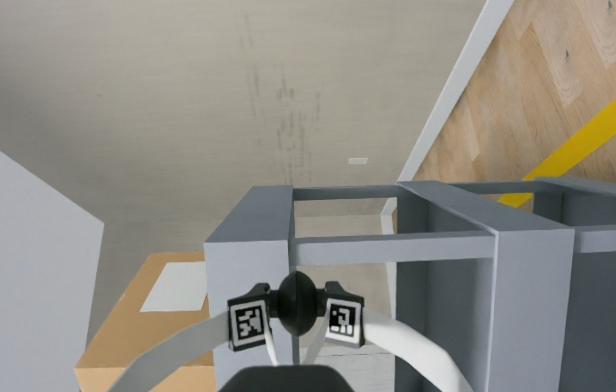

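Emit:
move --blocking false --cameras '[]' --r1 '{"base":{"translate_m":0.18},"joints":{"lift_m":0.655},"pace":"slow"}'

Emit:
wait --seconds 4 --cameras '["r1_wrist_camera"]'

Scene clock: 1581.33 s.
move: r1 moving
r1.base_odometry: x=+0.149 y=+1.104 heading=+1.989
r1.turned_by_wheels: +0.000
r1.turned_by_imu: +0.000
r1.base_tilt: forward=-1.5 right=+1.3
r1.lidar_m: 0.61 0.69 1.99 1.49 1.45 1.56 1.48 1.49 1.64 1.31 1.29 1.40
r1.base_status: translate_m moving
r1.joint_positions: lift_m=+0.615 arm_m=+0.000 wrist_yaw_rad=+0.002 wrist_pitch_rad=+0.002 wrist_roll_rad=+1.569 gripper_m=-0.029
r1.joint_status: lift_m moving
r1.measured_speeds: translate_m=+0.049 strafe_m=-0.001 rotate_rad=+0.001 lift_m=+0.097 arm_m=+0.000 wrist_yaw_rad=+0.000 wrist_pitch_rad=+0.000 wrist_roll_rad=+0.000
r1.motor_effort: lift_m=+26(26) arm_m=+4(4) wheel_0=+3(7) wheel_1=+3(4) wheel_2=-6(6)
r1.servo_current: wrist_yaw_rad=46(59) wrist_pitch_rad=39(46) wrist_roll_rad=59(59) gripper_m=65(65)
r1.hand_pose: x=+0.4595 y=-0.0867 z=+0.7925 quat_wxyz=(+0.708, +0.706, +0.002, +0.000) (m; r1's base frame)
r1.wrist_depth_mm: - - - - - - 1118 / - - - - - 1499 1138 / - - - - - 1661 1205 / - - - - - 788 - / - - 759 421 424 421 415 / - 661 597 198 178 - 430 / - 500 180 430 931 - 442
r2.base_odometry: x=-3.577 y=+0.483 heading=-2.554
r2.turned_by_wheels: +0.000
r2.turned_by_imu: +0.000
r2.base_tilt: forward=-0.7 right=+0.0
r2.lidar_m: 1.27 0.53 2.20 3.39 3.74 4.51 3.31 1.58 1.29 1.27 1.42 1.28
r2.base_status: not commanded
r2.joint_positions: lift_m=+0.930 arm_m=+0.266 wrist_yaw_rad=+1.489 wrist_pitch_rad=+0.003 wrist_roll_rad=+0.002 gripper_m=-0.029
r2.joint_status: not commanded
r2.measured_speeds: all 0
r2.motor_effort: lift_m=+20(20) arm_m=-13(13) wheel_0=+12(12) wheel_1=-7(7) wheel_2=+11(11)
r2.servo_current: wrist_yaw_rad=208(215) wrist_pitch_rad=39(46) wrist_roll_rad=52(52) gripper_m=104(104)
r2.contact_limits: arm_m 0.1; translate_m 0.8
r2.hand_pose: x=+0.5470 y=+0.2803 z=+1.1071 quat_wxyz=(+0.735, +0.000, +0.002, +0.678) (m; r2's base frame)
r2.wrist_depth_mm: - - - 182 - - - / - - - 182 - - - / - - - 186 - - - / - - - 183 - - - / - - - 185 - - - / - - 182 186 178 - - / - - - 112 - - -
pictures: none
No camera images: "cameras" was empty.

Scene clock: 1583.93 s.
earlier move: r1 done
r1.base_odometry: x=+0.081 y=+1.257 heading=+1.989
r1.turned_by_wheels: +0.000
r1.turned_by_imu: +0.000
r1.base_tilt: forward=-1.6 right=+1.2
r1.lidar_m: 0.46 0.49 1.98 1.55 1.50 1.66 1.68 1.65 1.58 1.23 1.21 1.35
r1.base_status: done
r1.joint_positions: lift_m=+0.655 arm_m=+0.000 wrist_yaw_rad=+0.002 wrist_pitch_rad=+0.002 wrist_roll_rad=+1.569 gripper_m=-0.029
r1.joint_status: all done
r1.measured_speeds: all 0
r1.motor_effort: lift_m=+24(26) arm_m=+4(4) wheel_0=+3(7) wheel_1=+3(5) wheel_2=-2(8)
r1.servo_current: wrist_yaw_rad=39(65) wrist_pitch_rad=39(52) wrist_roll_rad=33(72) gripper_m=59(65)
r1.hand_pose: x=+0.4595 y=-0.0867 z=+0.8322 quat_wxyz=(+0.708, +0.706, +0.002, +0.000) (m; r1's base frame)
r1.wrist_depth_mm: - - - - - - 1160 / - - - - - 1499 1205 / - - - - - 1708 1205 / - - - 539 - 1756 585 / - - - 291 - 266 - / - 549 504 198 243 253 - / - 418 249 - 250 - -
r2.base_odometry: x=-3.577 y=+0.483 heading=-2.554
r2.turned_by_wheels: +0.000
r2.turned_by_imu: +0.000
r2.base_tilt: forward=-0.6 right=+0.0
r2.lidar_m: 1.28 0.56 2.22 3.40 3.80 4.51 3.28 1.58 1.28 1.27 1.40 1.29
r2.base_status: not commanded
r2.joint_positions: lift_m=+0.930 arm_m=+0.266 wrist_yaw_rad=+1.489 wrist_pitch_rad=+0.003 wrist_roll_rad=+0.002 gripper_m=-0.029
r2.joint_status: not commanded
r2.measured_speeds: all 0
r2.on_its_own: wrist_yaw_rad is at rest, and its servo_current (202 mA) is outside its rest range (0 to 104 mA)
r2.motor_effort: lift_m=+20(20) arm_m=-13(13) wheel_0=+12(13) wheel_1=-7(7) wheel_2=+11(11)
r2.servo_current: wrist_yaw_rad=202(221) wrist_pitch_rad=39(52) wrist_roll_rad=52(59) gripper_m=111(111)
r2.contact_limits: arm_m 0.1; translate_m 0.8
r2.hand_pose: x=+0.5470 y=+0.2803 z=+1.1071 quat_wxyz=(+0.735, +0.000, +0.002, +0.678) (m; r2's base frame)
r2.wrist_depth_mm: - - - 182 - - - / - - - 183 - - - / - - - 185 - - - / - - - 184 - - - / - - - 185 - - - / - - 182 186 178 - - / - - - 112 - - -
wait: 2.60 of 4 s (r1 has come to rest)
pictures: r1_wrist_camera
Images, in order (width x height): r1_wrist_camera 616x392.

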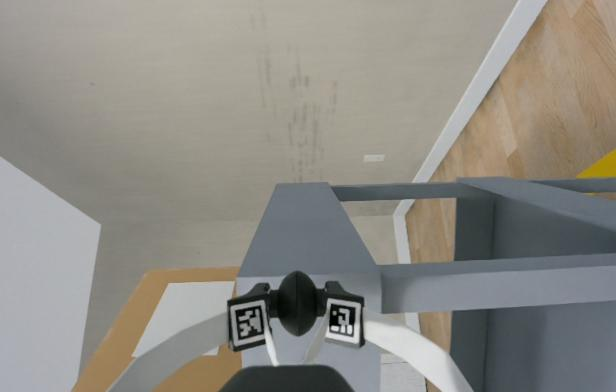

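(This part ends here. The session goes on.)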